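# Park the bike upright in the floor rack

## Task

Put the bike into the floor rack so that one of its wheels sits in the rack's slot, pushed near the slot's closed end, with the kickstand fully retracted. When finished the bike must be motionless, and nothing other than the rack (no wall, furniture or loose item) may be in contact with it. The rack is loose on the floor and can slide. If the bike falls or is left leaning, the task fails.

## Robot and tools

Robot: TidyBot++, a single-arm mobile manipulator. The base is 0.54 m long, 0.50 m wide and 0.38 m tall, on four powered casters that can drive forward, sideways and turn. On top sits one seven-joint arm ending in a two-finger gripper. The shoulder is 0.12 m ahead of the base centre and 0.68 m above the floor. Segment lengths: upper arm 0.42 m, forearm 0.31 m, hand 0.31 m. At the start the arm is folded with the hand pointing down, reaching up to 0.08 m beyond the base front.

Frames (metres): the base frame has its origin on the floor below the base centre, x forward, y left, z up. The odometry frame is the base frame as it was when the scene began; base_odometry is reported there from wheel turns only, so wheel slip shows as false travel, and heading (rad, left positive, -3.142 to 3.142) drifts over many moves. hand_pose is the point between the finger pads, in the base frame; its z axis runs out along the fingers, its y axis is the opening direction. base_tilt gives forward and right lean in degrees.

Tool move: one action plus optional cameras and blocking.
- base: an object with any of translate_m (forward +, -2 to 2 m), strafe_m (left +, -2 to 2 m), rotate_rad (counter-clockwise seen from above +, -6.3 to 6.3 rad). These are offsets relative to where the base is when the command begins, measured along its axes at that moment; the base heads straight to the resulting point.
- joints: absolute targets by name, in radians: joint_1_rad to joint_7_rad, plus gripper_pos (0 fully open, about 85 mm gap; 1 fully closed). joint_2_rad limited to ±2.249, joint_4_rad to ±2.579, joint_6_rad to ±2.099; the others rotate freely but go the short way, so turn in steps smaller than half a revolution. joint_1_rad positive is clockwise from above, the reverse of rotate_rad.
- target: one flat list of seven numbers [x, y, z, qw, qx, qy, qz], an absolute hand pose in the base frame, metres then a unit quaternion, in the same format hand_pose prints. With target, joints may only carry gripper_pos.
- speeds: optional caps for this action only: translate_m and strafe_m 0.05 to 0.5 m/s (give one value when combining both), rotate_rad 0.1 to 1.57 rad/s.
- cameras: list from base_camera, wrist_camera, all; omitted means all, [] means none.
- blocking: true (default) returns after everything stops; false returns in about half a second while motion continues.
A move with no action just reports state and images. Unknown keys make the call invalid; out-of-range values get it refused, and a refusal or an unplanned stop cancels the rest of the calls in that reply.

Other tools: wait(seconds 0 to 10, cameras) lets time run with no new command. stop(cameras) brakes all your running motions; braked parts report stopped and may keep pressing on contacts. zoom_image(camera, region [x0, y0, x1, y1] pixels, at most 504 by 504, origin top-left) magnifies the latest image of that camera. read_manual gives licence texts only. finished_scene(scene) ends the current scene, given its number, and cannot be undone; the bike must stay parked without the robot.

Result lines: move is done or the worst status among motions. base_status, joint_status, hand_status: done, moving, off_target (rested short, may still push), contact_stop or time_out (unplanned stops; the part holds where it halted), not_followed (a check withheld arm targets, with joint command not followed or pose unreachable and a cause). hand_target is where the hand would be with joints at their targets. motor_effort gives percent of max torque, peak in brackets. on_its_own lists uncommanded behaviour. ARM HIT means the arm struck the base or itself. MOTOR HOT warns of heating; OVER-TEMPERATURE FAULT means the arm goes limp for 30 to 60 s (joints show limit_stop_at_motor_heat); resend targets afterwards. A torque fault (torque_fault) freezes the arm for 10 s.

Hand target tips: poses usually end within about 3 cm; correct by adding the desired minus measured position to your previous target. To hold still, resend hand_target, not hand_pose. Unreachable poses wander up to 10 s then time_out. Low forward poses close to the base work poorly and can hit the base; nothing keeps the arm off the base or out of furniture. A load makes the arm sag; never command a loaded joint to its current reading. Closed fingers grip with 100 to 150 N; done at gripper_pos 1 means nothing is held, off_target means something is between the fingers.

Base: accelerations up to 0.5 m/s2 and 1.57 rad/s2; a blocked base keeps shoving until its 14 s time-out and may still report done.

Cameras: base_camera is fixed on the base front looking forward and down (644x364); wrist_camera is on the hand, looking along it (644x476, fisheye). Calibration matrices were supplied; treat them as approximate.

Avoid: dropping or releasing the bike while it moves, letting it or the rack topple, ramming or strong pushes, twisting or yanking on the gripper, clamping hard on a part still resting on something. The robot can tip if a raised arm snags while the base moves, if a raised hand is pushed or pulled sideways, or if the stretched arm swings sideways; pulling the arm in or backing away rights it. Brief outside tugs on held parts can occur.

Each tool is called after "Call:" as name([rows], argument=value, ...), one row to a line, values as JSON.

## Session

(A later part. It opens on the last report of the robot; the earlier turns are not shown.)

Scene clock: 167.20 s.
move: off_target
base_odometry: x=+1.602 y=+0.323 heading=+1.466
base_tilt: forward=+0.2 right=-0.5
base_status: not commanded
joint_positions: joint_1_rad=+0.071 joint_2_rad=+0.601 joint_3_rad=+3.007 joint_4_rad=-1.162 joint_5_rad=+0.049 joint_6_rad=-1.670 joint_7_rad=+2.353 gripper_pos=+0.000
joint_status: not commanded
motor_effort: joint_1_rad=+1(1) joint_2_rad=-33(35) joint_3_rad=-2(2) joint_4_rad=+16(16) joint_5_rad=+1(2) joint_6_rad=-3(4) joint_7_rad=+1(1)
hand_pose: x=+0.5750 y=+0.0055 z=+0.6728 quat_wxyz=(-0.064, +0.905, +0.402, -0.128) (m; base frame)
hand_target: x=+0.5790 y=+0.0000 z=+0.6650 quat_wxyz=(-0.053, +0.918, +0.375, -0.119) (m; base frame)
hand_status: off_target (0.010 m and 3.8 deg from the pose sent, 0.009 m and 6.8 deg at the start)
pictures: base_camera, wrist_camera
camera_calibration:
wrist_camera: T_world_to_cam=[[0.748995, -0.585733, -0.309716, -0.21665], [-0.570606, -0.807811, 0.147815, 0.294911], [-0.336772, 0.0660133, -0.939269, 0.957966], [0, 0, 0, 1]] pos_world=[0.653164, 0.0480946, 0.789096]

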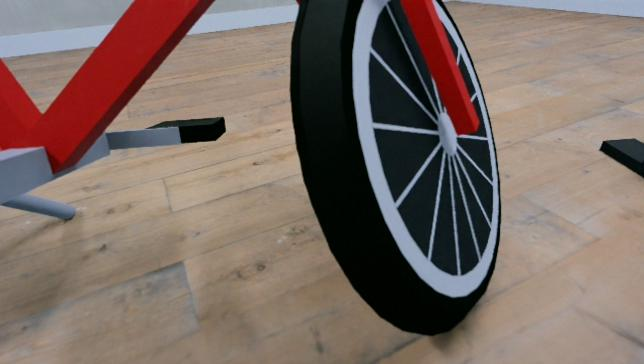

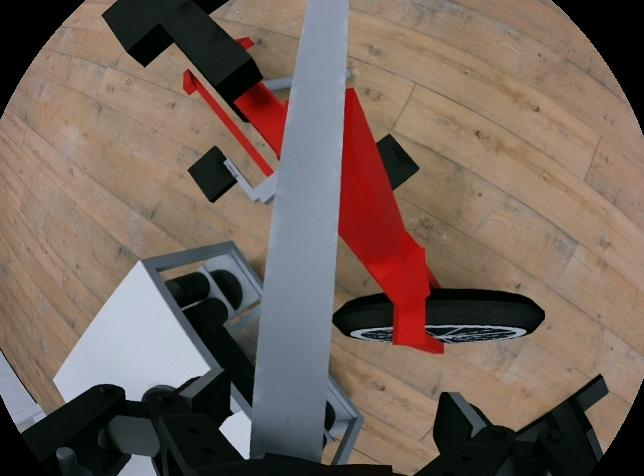

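Call:
move(joints={"gripper_pos": 1.0})

Scene clock: 168.63 s.
move: off_target
base_odometry: x=+1.602 y=+0.323 heading=+1.466
base_tilt: forward=+0.2 right=-0.5
base_status: not commanded
joint_positions: joint_1_rad=+0.065 joint_2_rad=+0.588 joint_3_rad=+3.005 joint_4_rad=-1.179 joint_5_rad=+0.041 joint_6_rad=-1.668 joint_7_rad=+2.350 gripper_pos=+0.778
joint_status: gripper_pos off_target (ended at +0.778, target +1.000)
motor_effort: joint_1_rad=+1(7) joint_2_rad=-31(35) joint_3_rad=+0(9) joint_4_rad=+15(24) joint_5_rad=+4(11) joint_6_rad=+1(10) joint_7_rad=+2(9)
hand_pose: x=+0.5696 y=+0.0114 z=+0.6750 quat_wxyz=(-0.067, +0.903, +0.404, -0.128) (m; base frame)
hand_target: x=+0.5790 y=+0.0000 z=+0.6650 quat_wxyz=(-0.053, +0.918, +0.375, -0.119) (m; base frame)
hand_status: not commanded
pictures: base_camera, wrist_camera
camera_calibration:
wrist_camera: T_world_to_cam=[[0.751261, -0.580049, -0.31488, -0.206349], [-0.566398, -0.811527, 0.143586, 0.296743], [-0.338821, 0.070477, -0.938208, 0.958208], [0, 0, 0, 1]] pos_world=[0.647758, 0.0535912, 0.791414]

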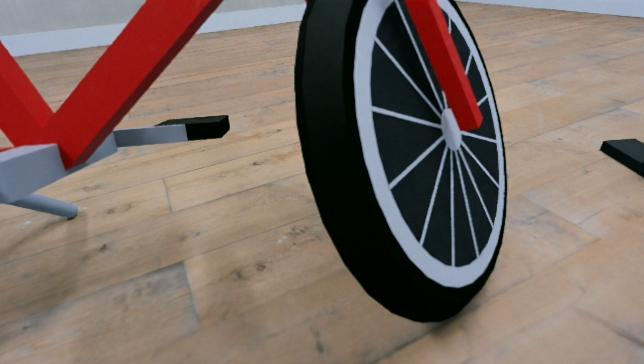

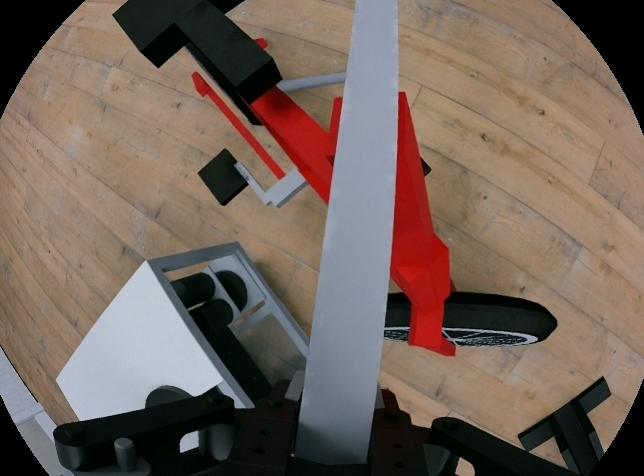

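Call:
move(target=[0.548, 0.04, 0.665, -0.027, 0.970, 0.206, -0.128])

Scene clock: 171.17 s.
move: off_target
base_odometry: x=+1.602 y=+0.323 heading=+1.466
base_tilt: forward=+0.2 right=-0.5
base_status: not commanded
joint_positions: joint_1_rad=-0.021 joint_2_rad=+0.532 joint_3_rad=+3.051 joint_4_rad=-1.294 joint_5_rad=+0.027 joint_6_rad=-1.616 joint_7_rad=+1.981 gripper_pos=+0.783
joint_status: not commanded
motor_effort: joint_1_rad=+0(2) joint_2_rad=-30(32) joint_3_rad=+0(1) joint_4_rad=+16(17) joint_5_rad=+2(4) joint_6_rad=-4(4) joint_7_rad=-2(2)
hand_pose: x=+0.5419 y=+0.0360 z=+0.6687 quat_wxyz=(-0.032, +0.956, +0.254, -0.146) (m; base frame)
hand_target: x=+0.5480 y=+0.0400 z=+0.6650 quat_wxyz=(-0.027, +0.970, +0.206, -0.128) (m; base frame)
hand_status: off_target (0.008 m and 6.1 deg from the pose sent, 0.037 m and 24.4 deg at the start)
pictures: base_camera, wrist_camera
camera_calibration:
wrist_camera: T_world_to_cam=[[0.535324, -0.811152, -0.2355, -0.101045], [-0.777599, -0.582153, 0.237565, 0.345318], [-0.329799, 0.0559507, -0.942392, 0.939634], [0, 0, 0, 1]] pos_world=[0.632501, 0.0664913, 0.779672]

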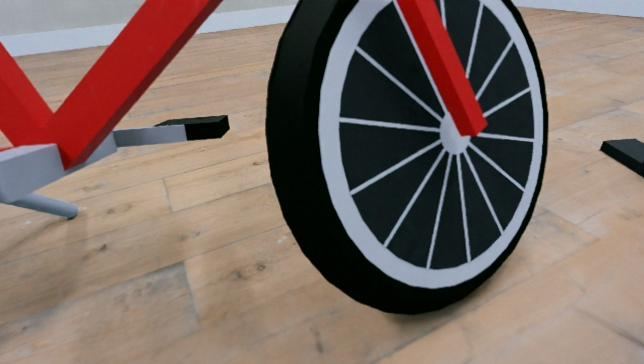

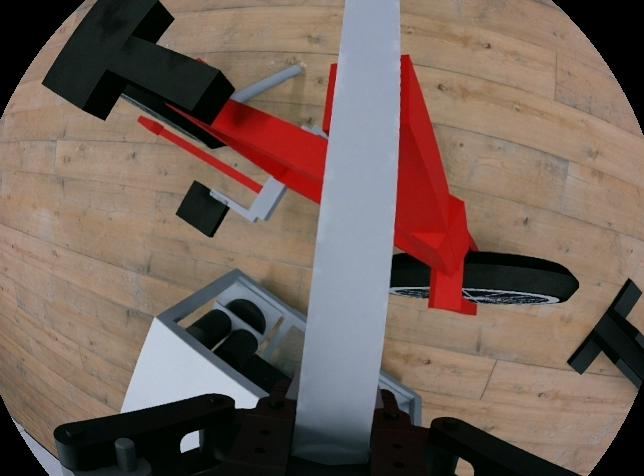

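Call:
move(target=[0.537, 0.09, 0.665, 0.02, 0.990, -0.02, -0.128])

Scene clock: 173.00 s.
move: off_target
base_odometry: x=+1.602 y=+0.323 heading=+1.466
base_tilt: forward=+0.2 right=-0.5
base_status: not commanded
joint_positions: joint_1_rad=-0.187 joint_2_rad=+0.531 joint_3_rad=+3.125 joint_4_rad=-1.342 joint_5_rad=-0.001 joint_6_rad=-1.589 joint_7_rad=+1.440 gripper_pos=+0.783
joint_status: not commanded
motor_effort: joint_1_rad=+0(2) joint_2_rad=-37(38) joint_3_rad=+0(1) joint_4_rad=+20(22) joint_5_rad=+2(5) joint_6_rad=-5(7) joint_7_rad=-3(3)
hand_pose: x=+0.5252 y=+0.0849 z=+0.6556 quat_wxyz=(+0.022, +0.987, +0.036, -0.158) (m; base frame)
hand_target: x=+0.5370 y=+0.0900 z=+0.6650 quat_wxyz=(+0.020, +0.991, -0.020, -0.128) (m; base frame)
hand_status: off_target (0.016 m and 7.3 deg from the pose sent, 0.054 m and 32.4 deg at the start)
pictures: base_camera, wrist_camera
camera_calibration:
wrist_camera: T_world_to_cam=[[0.150741, -0.985826, -0.0736451, 0.0551753], [-0.937367, -0.166201, 0.306136, 0.367509], [-0.314037, 0.0228851, -0.949135, 0.917942], [0, 0, 0, 1]] pos_world=[0.624441, 0.0944665, 0.762806]

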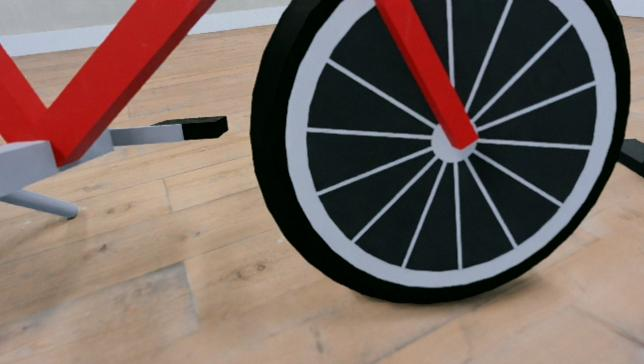

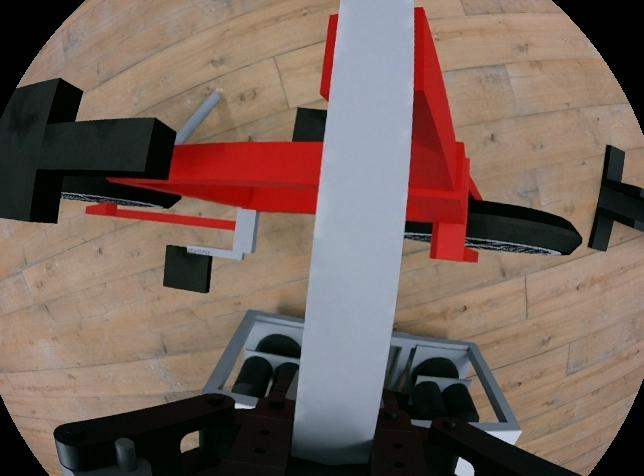

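Call:
move(target=[0.557, 0.088, 0.645, 0.03, 0.990, -0.045, -0.128], base={"strafe_m": -0.12}, speeds={"strafe_m": 0.3})

Scene clock: 176.03 s.
move: off_target
base_odometry: x=+1.722 y=+0.311 heading=+1.465
base_tilt: forward=+0.2 right=-0.5
base_status: done
joint_positions: joint_1_rad=-0.188 joint_2_rad=+0.571 joint_3_rad=+3.176 joint_4_rad=-1.298 joint_5_rad=-0.025 joint_6_rad=-1.569 joint_7_rad=+1.365 gripper_pos=+0.783
joint_status: not commanded
motor_effort: joint_1_rad=-3(16) joint_2_rad=-33(37) joint_3_rad=-2(12) joint_4_rad=+14(21) joint_5_rad=+2(10) joint_6_rad=-1(7) joint_7_rad=+1(4)
hand_pose: x=+0.5496 y=+0.0774 z=+0.6457 quat_wxyz=(+0.024, +0.989, -0.026, -0.146) (m; base frame)
hand_target: x=+0.5570 y=+0.0880 z=+0.6450 quat_wxyz=(+0.030, +0.990, -0.045, -0.128) (m; base frame)
hand_status: off_target (0.013 m and 3.0 deg from the pose sent, 0.034 m and 9.9 deg at the start)
pictures: base_camera, wrist_camera
camera_calibration:
wrist_camera: T_world_to_cam=[[0.0317586, -0.998303, -0.0488174, 0.0937419], [-0.958506, -0.0442636, 0.281616, 0.410177], [-0.283299, 0.037848, -0.958285, 0.904222], [0, 0, 0, 1]] pos_world=[0.646344, 0.0775157, 0.755566]

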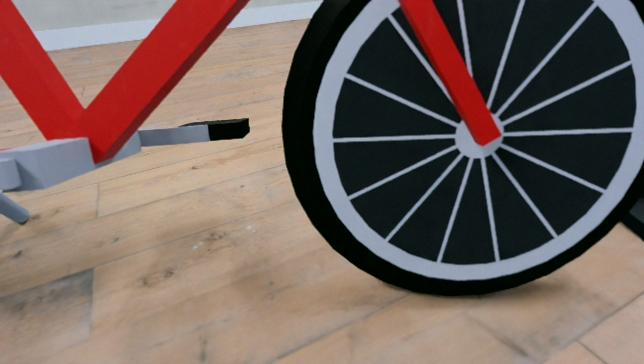

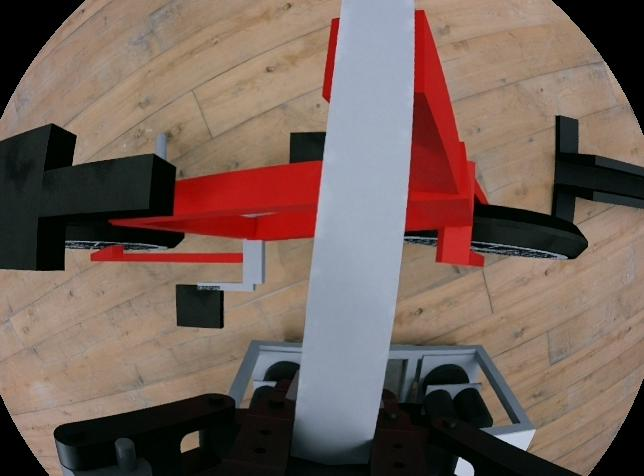

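Call:
move()

Call:
zoom_image(camera="wrist_camera", region=[80, 60, 320, 260])

Call:
zoom_image(camera="base_camera", region=[0, 0, 320, 300])

Scene clock: 181.17 s.
base_odometry: x=+1.722 y=+0.311 heading=+1.465
base_tilt: forward=+0.2 right=-0.5
base_status: done
joint_positions: joint_1_rad=-0.188 joint_2_rad=+0.571 joint_3_rad=+3.176 joint_4_rad=-1.298 joint_5_rad=-0.025 joint_6_rad=-1.569 joint_7_rad=+1.365 gripper_pos=+0.783
joint_status: not commanded
motor_effort: joint_1_rad=-2(16) joint_2_rad=-33(37) joint_3_rad=-2(12) joint_4_rad=+14(21) joint_5_rad=+1(10) joint_6_rad=-2(7) joint_7_rad=+1(4)
hand_pose: x=+0.5496 y=+0.0774 z=+0.6457 quat_wxyz=(+0.024, +0.989, -0.026, -0.146) (m; base frame)
hand_target: x=+0.5570 y=+0.0880 z=+0.6450 quat_wxyz=(+0.030, +0.990, -0.045, -0.128) (m; base frame)
hand_status: off_target (0.013 m and 3.0 deg from the pose sent, 0.034 m and 9.9 deg at the start)
pictures: base_camera, wrist_camera
camera_calibration:
wrist_camera: T_world_to_cam=[[0.0317586, -0.998303, -0.0488174, 0.0937419], [-0.958506, -0.0442636, 0.281616, 0.410177], [-0.283299, 0.037848, -0.958285, 0.904222], [0, 0, 0, 1]] pos_world=[0.646344, 0.0775157, 0.755566]

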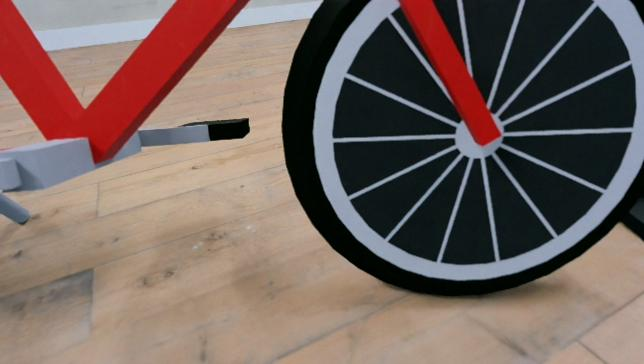

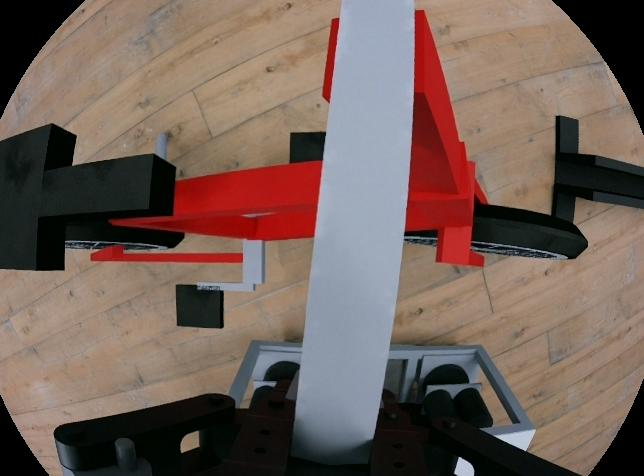

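Scaled by 2.100.

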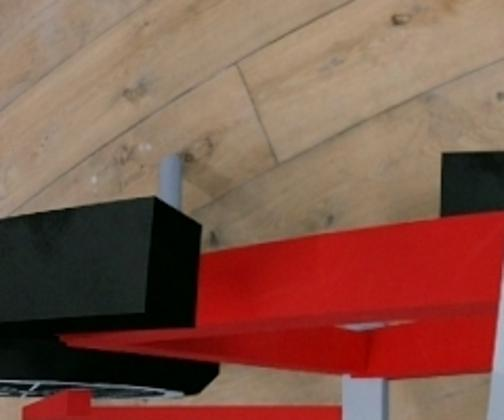

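Scaled by 1.575.

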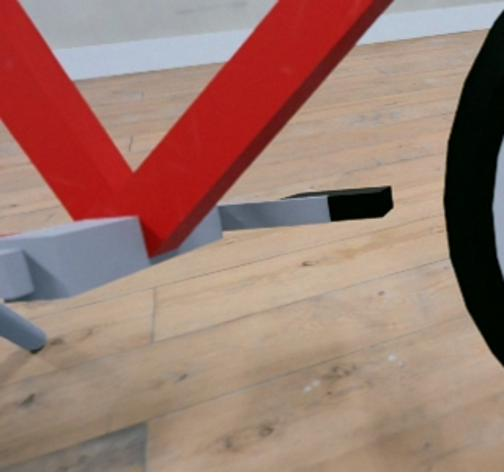

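Call:
move(joints={"gripper_pos": 0.6})

Call:
zoom_image(camera="wrist_camera", region=[440, 80, 644, 300])

Scene clock: 187.20 s.
move: done
base_odometry: x=+1.722 y=+0.311 heading=+1.465
base_tilt: forward=+0.2 right=-0.5
base_status: not commanded
joint_positions: joint_1_rad=-0.188 joint_2_rad=+0.570 joint_3_rad=+3.176 joint_4_rad=-1.296 joint_5_rad=-0.017 joint_6_rad=-1.567 joint_7_rad=+1.365 gripper_pos=+0.600
joint_status: all done
motor_effort: joint_1_rad=-2(4) joint_2_rad=-33(34) joint_3_rad=-3(3) joint_4_rad=+14(15) joint_5_rad=-3(3) joint_6_rad=-4(5) joint_7_rad=+1(1)
hand_pose: x=+0.5512 y=+0.0753 z=+0.6459 quat_wxyz=(+0.027, +0.989, -0.026, -0.143) (m; base frame)
hand_target: x=+0.5570 y=+0.0880 z=+0.6450 quat_wxyz=(+0.030, +0.990, -0.045, -0.128) (m; base frame)
hand_status: not commanded
pictures: base_camera, wrist_camera
camera_calibration:
wrist_camera: T_world_to_cam=[[0.0344234, -0.998525, -0.0419959, 0.0857074], [-0.959964, -0.0447244, 0.27653, 0.41569], [-0.278, 0.0307955, -0.960087, 0.903818], [0, 0, 0, 1]] pos_world=[0.647359, 0.0763389, 0.756392]

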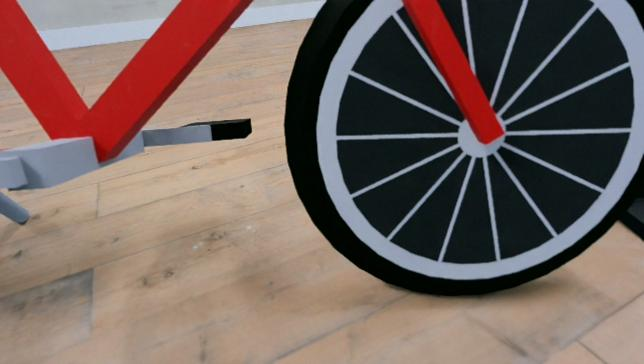

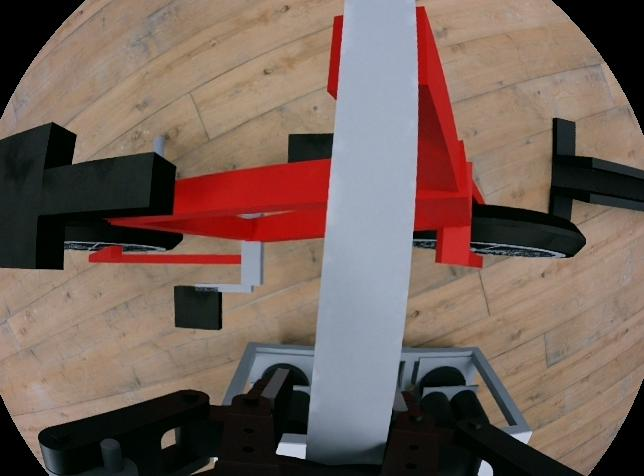

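Scaled by 2.291.

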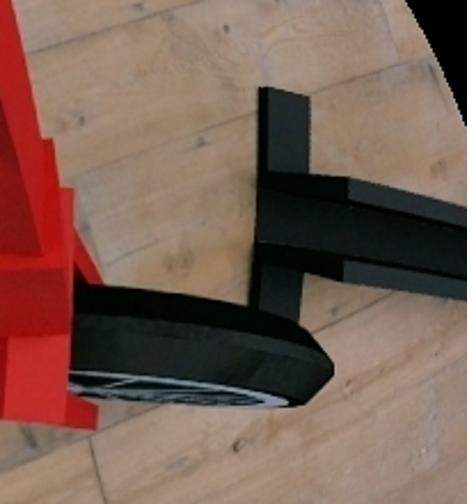

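Call:
move(joints={"gripper_pos": 0.25}, cameras=["wrist_camera"])

Call:
move(target=[0.585, 0.085, 0.765, 0.03, 0.99, -0.035, -0.135])

Scene clock: 188.77 s.
move: done
base_odometry: x=+1.722 y=+0.311 heading=+1.465
base_tilt: forward=+0.2 right=-0.5
base_status: not commanded
joint_positions: joint_1_rad=-0.189 joint_2_rad=+0.569 joint_3_rad=+3.176 joint_4_rad=-1.294 joint_5_rad=-0.016 joint_6_rad=-1.559 joint_7_rad=+1.365 gripper_pos=+0.250
joint_status: all done
motor_effort: joint_1_rad=-4(4) joint_2_rad=-33(35) joint_3_rad=-3(4) joint_4_rad=+12(14) joint_5_rad=-3(4) joint_6_rad=-6(8) joint_7_rad=+1(1)
hand_pose: x=+0.5543 y=+0.0761 z=+0.6463 quat_wxyz=(+0.027, +0.990, -0.025, -0.137) (m; base frame)
hand_target: x=+0.5570 y=+0.0880 z=+0.6450 quat_wxyz=(+0.030, +0.990, -0.045, -0.128) (m; base frame)
hand_status: not commanded
pictures: wrist_camera
camera_calibration:
wrist_camera: T_world_to_cam=[[0.0364018, -0.998423, -0.0427383, 0.0858572], [-0.962879, -0.0464879, 0.265899, 0.427178], [-0.267467, 0.0314727, -0.963053, 0.901027], [0, 0, 0, 1]] pos_world=[0.64919, 0.0772227, 0.75782]

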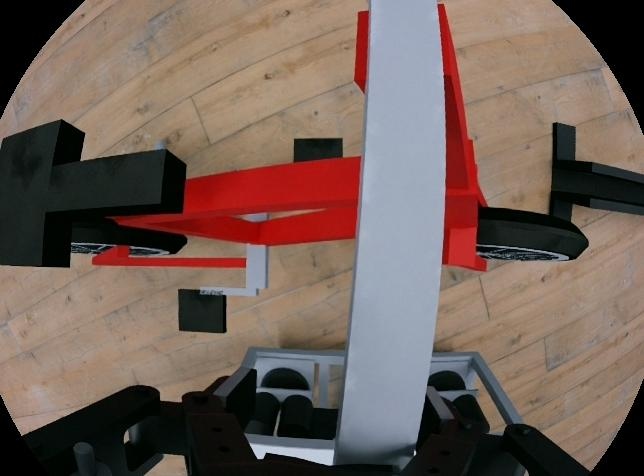

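Scene clock: 190.43 s.
move: off_target
base_odometry: x=+1.722 y=+0.311 heading=+1.465
base_tilt: forward=+0.2 right=-0.5
base_status: not commanded
joint_positions: joint_1_rad=-0.192 joint_2_rad=+0.613 joint_3_rad=+3.176 joint_4_rad=-0.825 joint_5_rad=-0.016 joint_6_rad=-1.922 joint_7_rad=+1.365 gripper_pos=+0.250
joint_status: not commanded
motor_effort: joint_1_rad=+0(4) joint_2_rad=-35(36) joint_3_rad=+0(4) joint_4_rad=+16(17) joint_5_rad=+1(4) joint_6_rad=-2(6) joint_7_rad=+1(1)
hand_pose: x=+0.5979 y=+0.0873 z=+0.7634 quat_wxyz=(+0.022, +0.994, -0.020, -0.107) (m; base frame)
hand_target: x=+0.5850 y=+0.0850 z=+0.7650 quat_wxyz=(+0.030, +0.990, -0.035, -0.135) (m; base frame)
hand_status: off_target (0.013 m and 3.8 deg from the pose sent, 0.123 m and 1.2 deg at the start)
pictures: base_camera, wrist_camera
camera_calibration:
wrist_camera: T_world_to_cam=[[0.0504655, -0.997504, -0.0493826, 0.0969434], [-0.97689, -0.0595848, 0.20527, 0.494336], [-0.2077, 0.0378823, -0.977459, 0.999824], [0, 0, 0, 1]] pos_world=[0.685684, 0.0882807, 0.880601]

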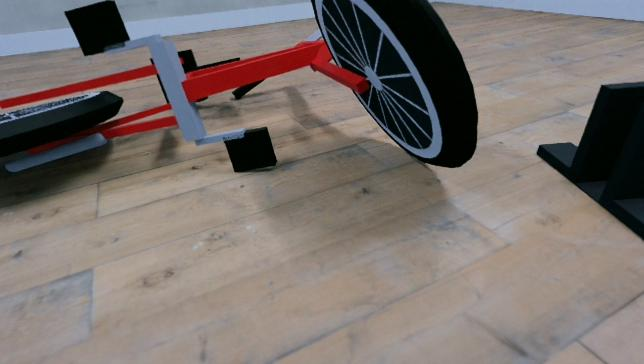

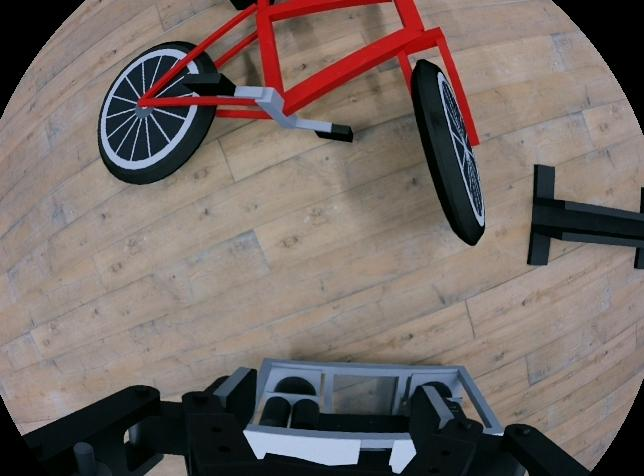

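Call:
wait(seconds=0.5)

Call:
zoom_image(camera="base_camera", region=[0, 0, 320, 250])

Call:
zoom_image(camera="wrist_camera", region=[80, 0, 500, 280])

Scene clock: 191.50 s.
base_odometry: x=+1.722 y=+0.311 heading=+1.465
base_tilt: forward=+0.2 right=-0.5
base_status: not commanded
joint_positions: joint_1_rad=-0.192 joint_2_rad=+0.615 joint_3_rad=+3.176 joint_4_rad=-0.825 joint_5_rad=-0.016 joint_6_rad=-1.925 joint_7_rad=+1.365 gripper_pos=+0.250
joint_status: not commanded
motor_effort: joint_1_rad=+1(4) joint_2_rad=-35(36) joint_3_rad=+0(4) joint_4_rad=+16(17) joint_5_rad=+0(4) joint_6_rad=-2(6) joint_7_rad=+1(1)
hand_pose: x=+0.5970 y=+0.0871 z=+0.7630 quat_wxyz=(+0.022, +0.994, -0.020, -0.109) (m; base frame)
hand_target: x=+0.5850 y=+0.0850 z=+0.7650 quat_wxyz=(+0.030, +0.990, -0.035, -0.135) (m; base frame)
hand_status: off_target (0.012 m and 3.6 deg from the pose sent, 0.123 m and 1.2 deg at the start)
wait: 0.50 s; at rest from the start
pictures: base_camera, wrist_camera
camera_calibration:
wrist_camera: T_world_to_cam=[[0.0502221, -0.997546, -0.048792, 0.0965179], [-0.975911, -0.0594008, 0.209926, 0.489386], [-0.212309, 0.0370737, -0.976499, 1.0013], [0, 0, 0, 1]] pos_world=[0.685334, 0.0882293, 0.879738]

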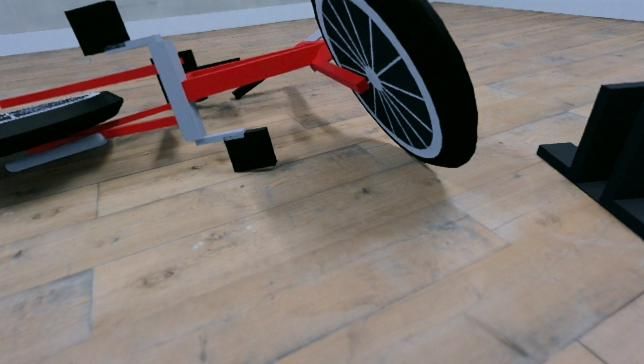

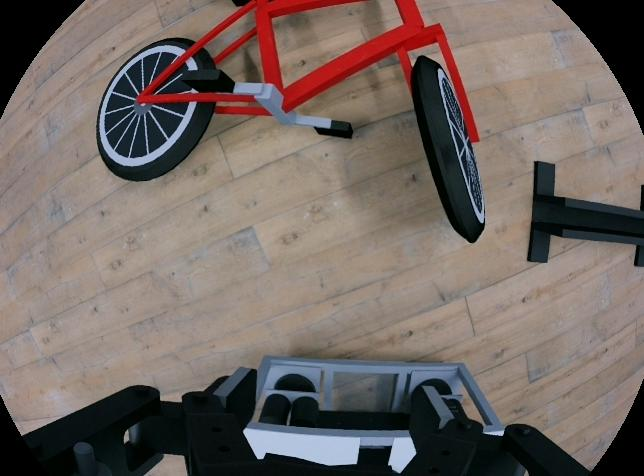

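Scaled by 1.575.

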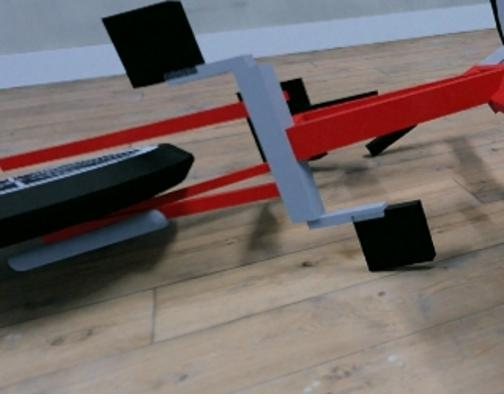

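Scaled by 1.200.

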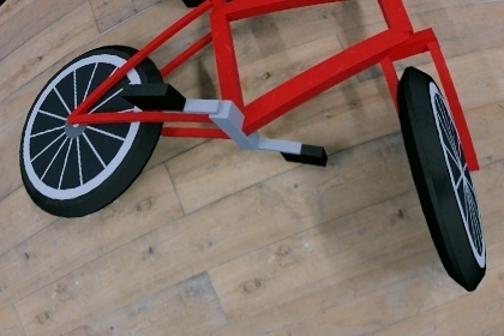

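Call:
move(joints={"joint_1_rad": 0, "joint_2_rad": 0.0, "joint_3_rad": 3.14, "joint_4_rad": -1.6, "joint_5_rad": 0, "joint_6_rad": -0.9, "joint_7_rad": 1.57}, base={"translate_m": -0.1, "strafe_m": 0})

Scene clock: 195.03 s.
move: done
base_odometry: x=+1.711 y=+0.211 heading=+1.465
base_tilt: forward=+0.2 right=-0.5
base_status: done
joint_positions: joint_1_rad=-0.014 joint_2_rad=+0.011 joint_3_rad=+3.164 joint_4_rad=-1.573 joint_5_rad=-0.016 joint_6_rad=-0.960 joint_7_rad=+1.496 gripper_pos=+0.250
joint_status: all done
motor_effort: joint_1_rad=+0(2) joint_2_rad=-18(39) joint_3_rad=+0(1) joint_4_rad=+21(22) joint_5_rad=+0(2) joint_6_rad=+5(6) joint_7_rad=+1(2)
hand_pose: x=+0.6133 y=+0.0013 z=+0.8411 quat_wxyz=(-0.017, +0.955, -0.042, +0.294) (m; base frame)
hand_target: x=+0.6195 y=+0.0022 z=+0.8440 quat_wxyz=(+0.000, +0.949, +0.000, +0.315) (m; base frame)
hand_status: not commanded
pictures: base_camera, wrist_camera
camera_calibration:
wrist_camera: T_world_to_cam=[[0.0584611, -0.996303, -0.0629487, 0.0207507], [-0.821098, -0.012125, -0.570658, 1.04536], [0.567785, 0.0850484, -0.818772, 0.473085], [0, 0, 0, 1]] pos_world=[0.588522, -0.00688608, 0.9852]

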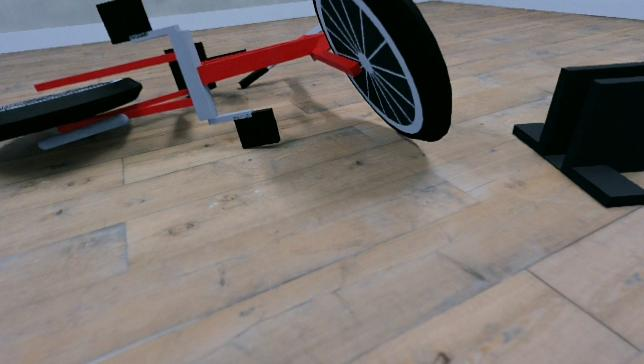

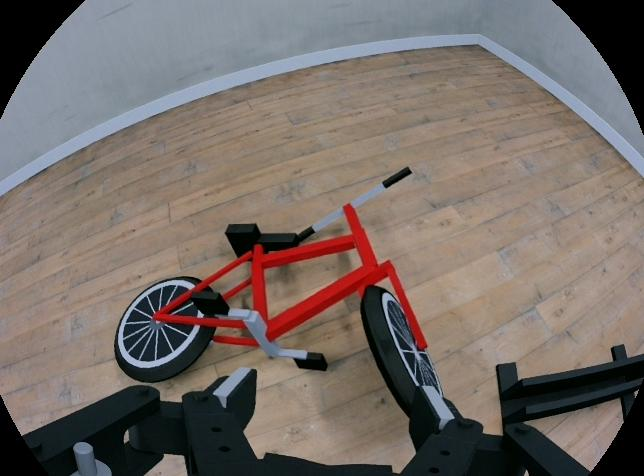

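Call:
move(base={"strafe_m": -0.3}, joints={"joint_1_rad": 0, "joint_2_rad": 0.0, "joint_3_rad": 3.14, "joint_4_rad": -1.4, "joint_5_rad": 0, "joint_6_rad": -1.5, "joint_7_rad": 1.57, "gripper_pos":0})

Call:
zoom_image(camera="wrist_camera", region=[100, 50, 600, 450])

Scene clock: 202.70 s.
move: done
base_odometry: x=+2.010 y=+0.179 heading=+1.465
base_tilt: forward=+0.2 right=-0.5
base_status: done
joint_positions: joint_1_rad=-0.003 joint_2_rad=+0.008 joint_3_rad=+3.157 joint_4_rad=-1.413 joint_5_rad=-0.016 joint_6_rad=-1.442 joint_7_rad=+1.497 gripper_pos=+0.000
joint_status: all done
motor_effort: joint_1_rad=+0(3) joint_2_rad=-17(20) joint_3_rad=+0(2) joint_4_rad=+18(21) joint_5_rad=+0(2) joint_6_rad=+2(5) joint_7_rad=+1(2)
hand_pose: x=+0.5191 y=+0.0017 z=+0.8499 quat_wxyz=(-0.012, +0.989, -0.042, +0.138) (m; base frame)
hand_target: x=+0.5032 y=+0.0020 z=+0.8537 quat_wxyz=(+0.000, +0.993, +0.000, +0.120) (m; base frame)
hand_status: not commanded
pictures: base_camera, wrist_camera
camera_calibration:
wrist_camera: T_world_to_cam=[[0.0403015, -0.995863, -0.0814414, 0.0523374], [-0.958693, -0.0155703, -0.284018, 0.800867], [0.281575, 0.0895236, -0.955354, 0.798367], [0, 0, 0, 1]] pos_world=[0.540876, -0.00688202, 0.994446]

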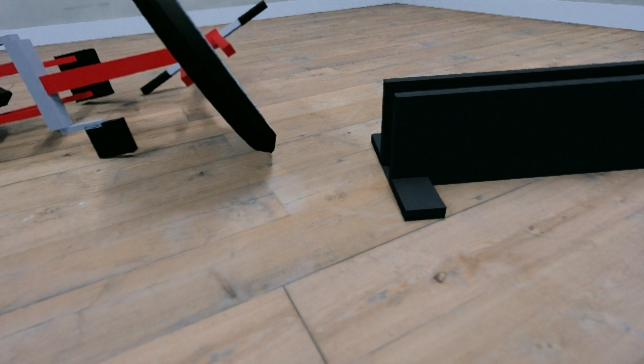

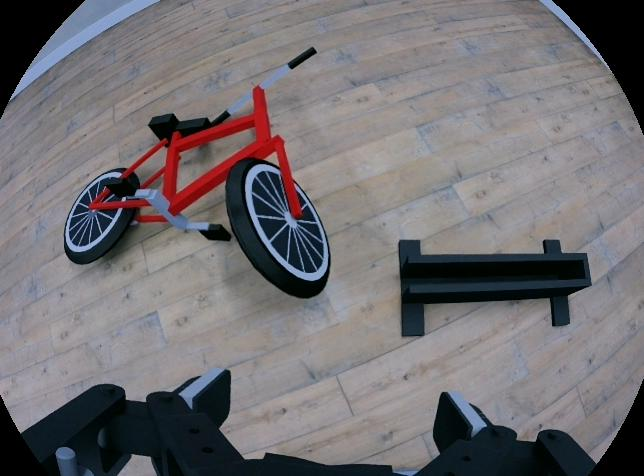

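Scaled by 1.008.

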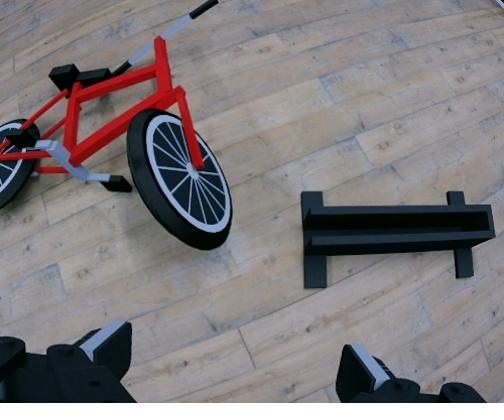

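Call:
move(base={"strafe_m": -1.15}, joints={"joint_1_rad": 0, "joint_2_rad": -0.4, "joint_3_rad": 3.14, "joint_4_rad": -2.1, "joint_5_rad": 0, "joint_6_rad": -0.8, "joint_7_rad": 1.57})

Call:
move(base={"translate_m": 1.37})

Call:
move(base={"rotate_rad": 1.571}, joints={"joint_1_rad": 0, "joint_2_rad": 0.0, "joint_3_rad": 3.14, "joint_4_rad": -1.5, "joint_5_rad": 0, "joint_6_rad": -1.0, "joint_7_rad": 1.57})

Scene clock: 212.27 s.
move: done
base_odometry: x=+3.153 y=+0.058 heading=+1.465
base_tilt: forward=+0.2 right=-0.5
base_status: done
joint_positions: joint_1_rad=-0.003 joint_2_rad=-0.387 joint_3_rad=+3.154 joint_4_rad=-2.074 joint_5_rad=-0.016 joint_6_rad=-0.858 joint_7_rad=+1.497 gripper_pos=+0.000
joint_status: all done
motor_effort: joint_1_rad=+1(2) joint_2_rad=-5(19) joint_3_rad=+0(2) joint_4_rad=+20(22) joint_5_rad=+1(2) joint_6_rad=+4(6) joint_7_rad=+1(2)
hand_pose: x=+0.4475 y=+0.0020 z=+0.7774 quat_wxyz=(-0.019, +0.955, -0.043, +0.293) (m; base frame)
hand_target: x=+0.4532 y=+0.0019 z=+0.7794 quat_wxyz=(+0.000, +0.949, +0.000, +0.315) (m; base frame)
hand_status: not commanded
pictures: base_camera, wrist_camera
camera_calibration:
wrist_camera: T_world_to_cam=[[0.0576021, -0.996054, -0.0675192, 0.0310615], [-0.821784, -0.00890396, -0.569729, 0.872494], [0.56688, 0.0883038, -0.819054, 0.515651], [0, 0, 0, 1]] pos_world=[0.4229, -0.00682645, 0.921529]

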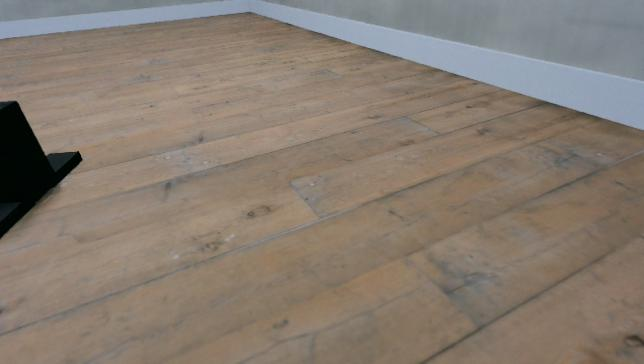

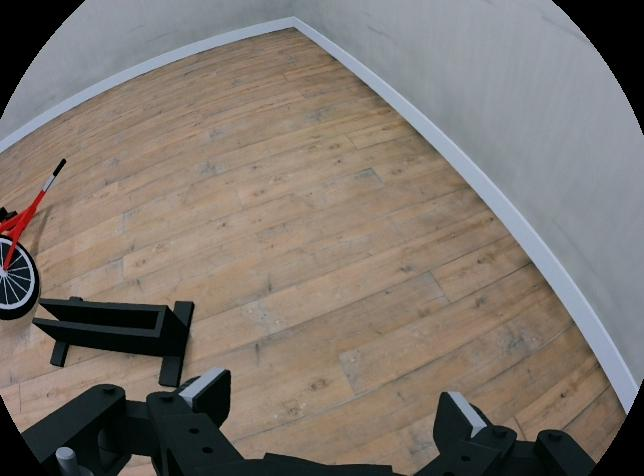

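Scene clock: 216.33 s.
move: done
base_odometry: x=+3.299 y=+1.420 heading=+1.465
base_tilt: forward=+0.2 right=-0.5
base_status: done
joint_positions: joint_1_rad=-0.003 joint_2_rad=-0.395 joint_3_rad=+3.154 joint_4_rad=-2.075 joint_5_rad=-0.016 joint_6_rad=-0.854 joint_7_rad=+1.497 gripper_pos=+0.000
joint_status: not commanded
motor_effort: joint_1_rad=+0(1) joint_2_rad=-4(7) joint_3_rad=+0(1) joint_4_rad=+21(22) joint_5_rad=+1(1) joint_6_rad=+5(6) joint_7_rad=+1(1)
hand_pose: x=+0.4474 y=+0.0019 z=+0.7805 quat_wxyz=(-0.020, +0.953, -0.043, +0.299) (m; base frame)
hand_target: x=+0.4532 y=+0.0019 z=+0.7794 quat_wxyz=(+0.000, +0.949, +0.000, +0.315) (m; base frame)
hand_status: not commanded
pictures: base_camera, wrist_camera
camera_calibration:
wrist_camera: T_world_to_cam=[[0.058315, -0.996059, -0.066826, 0.0303867], [-0.814962, -0.00883719, -0.579447, 0.878735], [0.576573, 0.0882511, -0.812266, 0.508559], [0, 0, 0, 1]] pos_world=[0.421142, -0.00684839, 0.924296]

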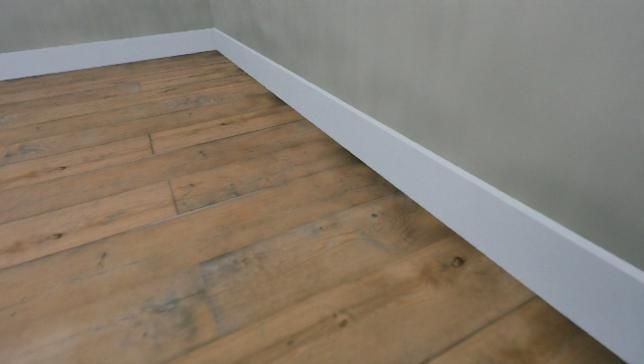

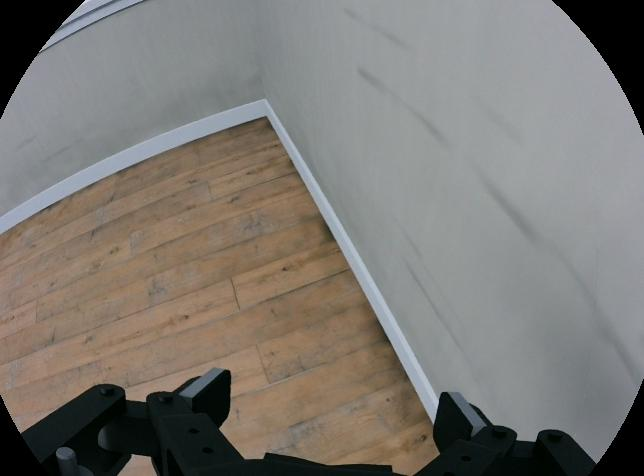

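Scene clock: 218.63 s.
move: done
base_odometry: x=+3.298 y=+1.420 heading=+3.035
base_tilt: forward=+0.2 right=-0.5
base_status: done
joint_positions: joint_1_rad=-0.004 joint_2_rad=-0.003 joint_3_rad=+3.148 joint_4_rad=-1.515 joint_5_rad=-0.016 joint_6_rad=-0.943 joint_7_rad=+1.497 gripper_pos=+0.000
joint_status: all done
motor_effort: joint_1_rad=+1(3) joint_2_rad=-19(21) joint_3_rad=+0(3) joint_4_rad=+22(23) joint_5_rad=+1(2) joint_6_rad=+5(6) joint_7_rad=+1(2)
hand_pose: x=+0.6291 y=+0.0043 z=+0.8804 quat_wxyz=(-0.020, +0.941, -0.038, +0.336) (m; base frame)
hand_target: x=+0.6189 y=+0.0021 z=+0.8754 quat_wxyz=(+0.000, +0.949, +0.000, +0.315) (m; base frame)
hand_status: not commanded
pictures: base_camera, wrist_camera
camera_calibration:
wrist_camera: T_world_to_cam=[[0.070472, -0.995915, -0.0564593, 0.0119964], [-0.766817, -0.017887, -0.641616, 1.10912], [0.637985, 0.08851, -0.764945, 0.404478], [0, 0, 0, 1]] pos_world=[0.591598, -0.00401408, 1.02171]

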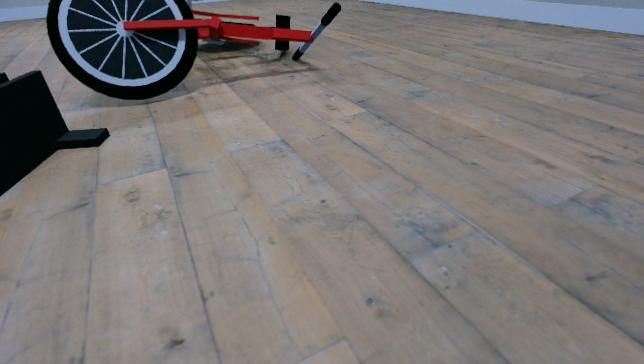

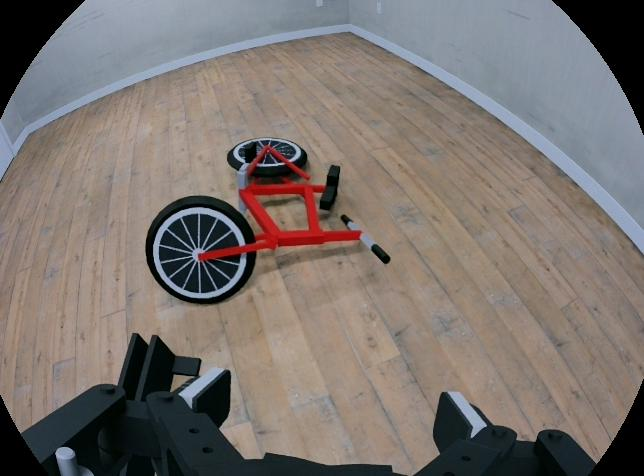

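Call:
move(base={"rotate_rad": 0.22}, cameras=[])

Call:
move(base={"translate_m": 0.65, "strafe_m": -0.36}, joints={"joint_1_rad": 0, "joint_2_rad": 0.0, "joint_3_rad": 3.14, "joint_4_rad": -1.5, "joint_5_rad": 0, "joint_6_rad": -1.6, "joint_7_rad": 1.57})

Scene clock: 221.60 s.
move: done
base_odometry: x=+3.298 y=+1.420 heading=-3.028
base_tilt: forward=+0.2 right=-0.5
base_status: done
joint_positions: joint_1_rad=-0.005 joint_2_rad=-0.003 joint_3_rad=+3.142 joint_4_rad=-1.515 joint_5_rad=-0.016 joint_6_rad=-0.943 joint_7_rad=+1.497 gripper_pos=+0.000
joint_status: not commanded
motor_effort: joint_1_rad=+0(4) joint_2_rad=-19(20) joint_3_rad=+0(3) joint_4_rad=+20(22) joint_5_rad=+1(2) joint_6_rad=+6(6) joint_7_rad=+1(1)
hand_pose: x=+0.6289 y=+0.0075 z=+0.8803 quat_wxyz=(-0.021, +0.941, -0.035, +0.336) (m; base frame)
hand_target: x=+0.6189 y=+0.0021 z=+0.8754 quat_wxyz=(+0.000, +0.949, +0.000, +0.315) (m; base frame)
hand_status: not commanded
pictures: none
No camera images: "cameras" was empty.

Scene clock: 224.33 s.
move: done
base_odometry: x=+2.612 y=+1.705 heading=-3.028
base_tilt: forward=+0.2 right=-0.5
base_status: done
joint_positions: joint_1_rad=-0.005 joint_2_rad=+0.001 joint_3_rad=+3.142 joint_4_rad=-1.509 joint_5_rad=-0.016 joint_6_rad=-1.546 joint_7_rad=+1.497 gripper_pos=+0.000
joint_status: all done
motor_effort: joint_1_rad=+0(2) joint_2_rad=-15(19) joint_3_rad=+0(1) joint_4_rad=+18(22) joint_5_rad=+2(2) joint_6_rad=+1(5) joint_7_rad=+1(1)
hand_pose: x=+0.4597 y=+0.0078 z=+0.8116 quat_wxyz=(-0.010, +0.998, -0.035, +0.043) (m; base frame)
hand_target: x=+0.4455 y=+0.0019 z=+0.8138 quat_wxyz=(+0.000, +1.000, +0.000, +0.021) (m; base frame)
hand_status: not commanded
pictures: base_camera, wrist_camera
camera_calibration:
wrist_camera: T_world_to_cam=[[0.0415131, -0.99508, -0.0899569, 0.0640508], [-0.994865, -0.0328496, -0.0957334, 0.597071], [0.0923073, 0.0934692, -0.991334, 0.894173], [0, 0, 0, 1]] pos_world=[0.508807, -0.00022833, 0.949345]

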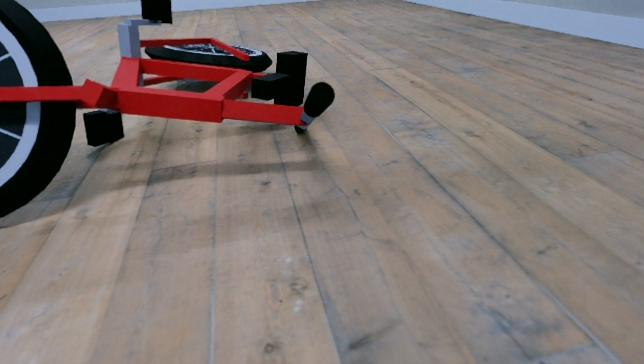

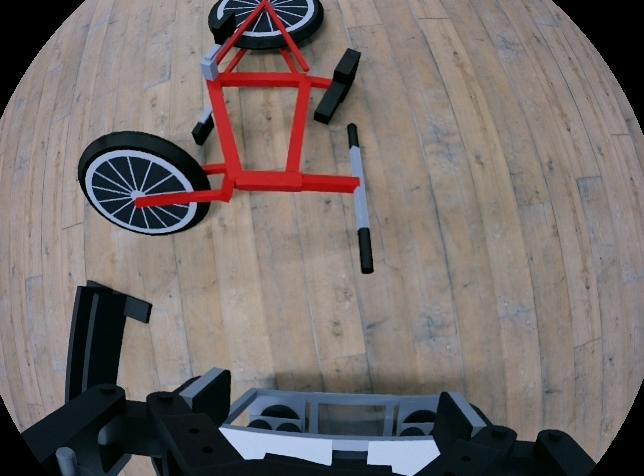

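Call:
move(base={"translate_m": 0.12}, target=[0.66, 0.12, 0.33, 0.2706, 0.701, -0.6532, 0.0923])

Scene clock: 230.57 s.
move: off_target
base_odometry: x=+2.492 y=+1.691 heading=-3.028
base_tilt: forward=+0.2 right=-0.5
base_status: done
joint_positions: joint_1_rad=-0.565 joint_2_rad=+1.379 joint_3_rad=+3.568 joint_4_rad=-0.846 joint_5_rad=-0.018 joint_6_rad=-1.456 joint_7_rad=-0.216 gripper_pos=+0.000
joint_status: not commanded
motor_effort: joint_1_rad=+0(2) joint_2_rad=-44(47) joint_3_rad=+6(7) joint_4_rad=+10(19) joint_5_rad=+4(6) joint_6_rad=-4(5) joint_7_rad=+1(1)
hand_pose: x=+0.6387 y=+0.1069 z=+0.3372 quat_wxyz=(+0.309, +0.717, -0.621, +0.068) (m; base frame)
hand_target: x=+0.6600 y=+0.1200 z=+0.3300 quat_wxyz=(+0.271, +0.701, -0.653, +0.092) (m; base frame)
hand_status: off_target (0.026 m and 6.7 deg from the pose sent, 0.534 m and 87.2 deg at the start)
pictures: base_camera, wrist_camera
camera_calibration:
wrist_camera: T_world_to_cam=[[-0.924069, -0.165093, 0.344734, 0.494017], [-0.316756, 0.835538, -0.448934, 0.326208], [-0.213922, -0.524042, -0.824389, 0.603402], [0, 0, 0, 1]] pos_world=[0.688915, 0.125208, 0.473579]

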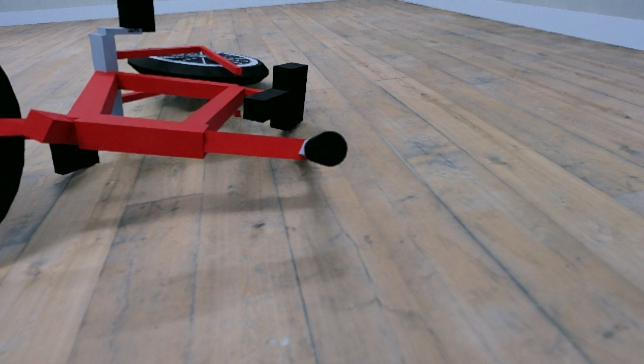

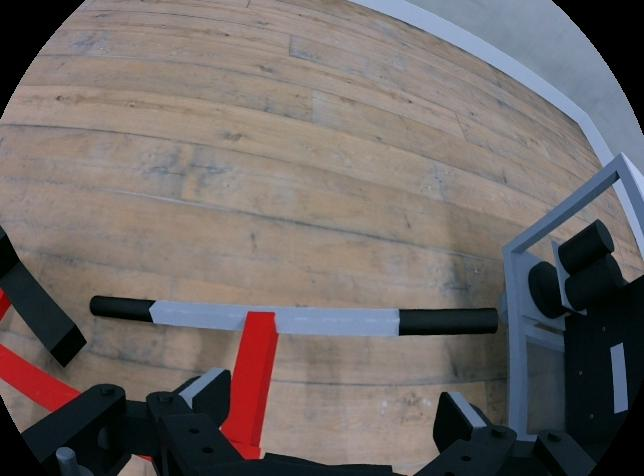

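Call:
move(target=[0.693, 0.14, 0.225, 0.2706, 0.701, -0.6532, 0.0923])

Scene clock: 236.80 s.
move: off_target
base_odometry: x=+2.492 y=+1.691 heading=-3.028
base_tilt: forward=+0.2 right=-0.5
base_status: not commanded
joint_positions: joint_1_rad=-0.435 joint_2_rad=+1.825 joint_3_rad=+3.443 joint_4_rad=-0.027 joint_5_rad=+0.085 joint_6_rad=-1.742 joint_7_rad=-0.307 gripper_pos=+0.000
joint_status: not commanded
motor_effort: joint_1_rad=+1(4) joint_2_rad=-47(50) joint_3_rad=+1(6) joint_4_rad=+14(15) joint_5_rad=+4(6) joint_6_rad=-4(5) joint_7_rad=+1(1)
hand_pose: x=+0.6925 y=+0.1375 z=+0.2272 quat_wxyz=(+0.279, +0.722, -0.627, +0.087) (m; base frame)
hand_target: x=+0.6930 y=+0.1400 z=+0.2250 quat_wxyz=(+0.271, +0.701, -0.653, +0.092) (m; base frame)
hand_status: off_target (0.003 m and 4.1 deg from the pose sent, 0.129 m and 6.7 deg at the start)
pictures: base_camera, wrist_camera
camera_calibration:
wrist_camera: T_world_to_cam=[[-0.942669, -0.186436, 0.276796, 0.617934], [-0.298746, 0.841093, -0.450903, 0.255502], [-0.148746, -0.507744, -0.84857, 0.498313], [0, 0, 0, 1]] pos_world=[0.73296, 0.15332, 0.367018]

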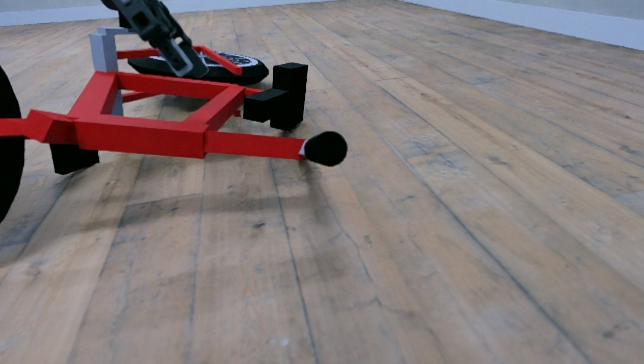

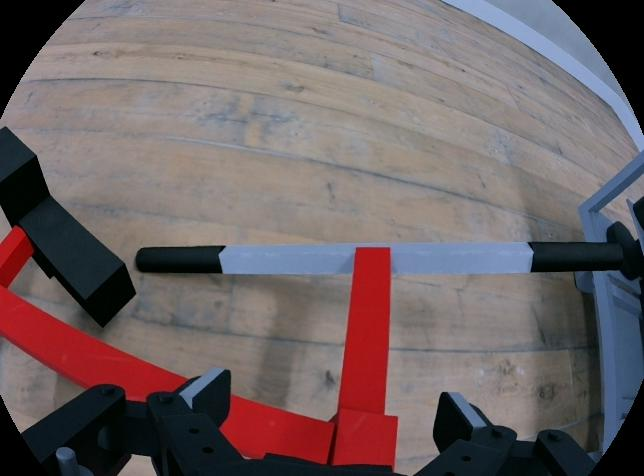

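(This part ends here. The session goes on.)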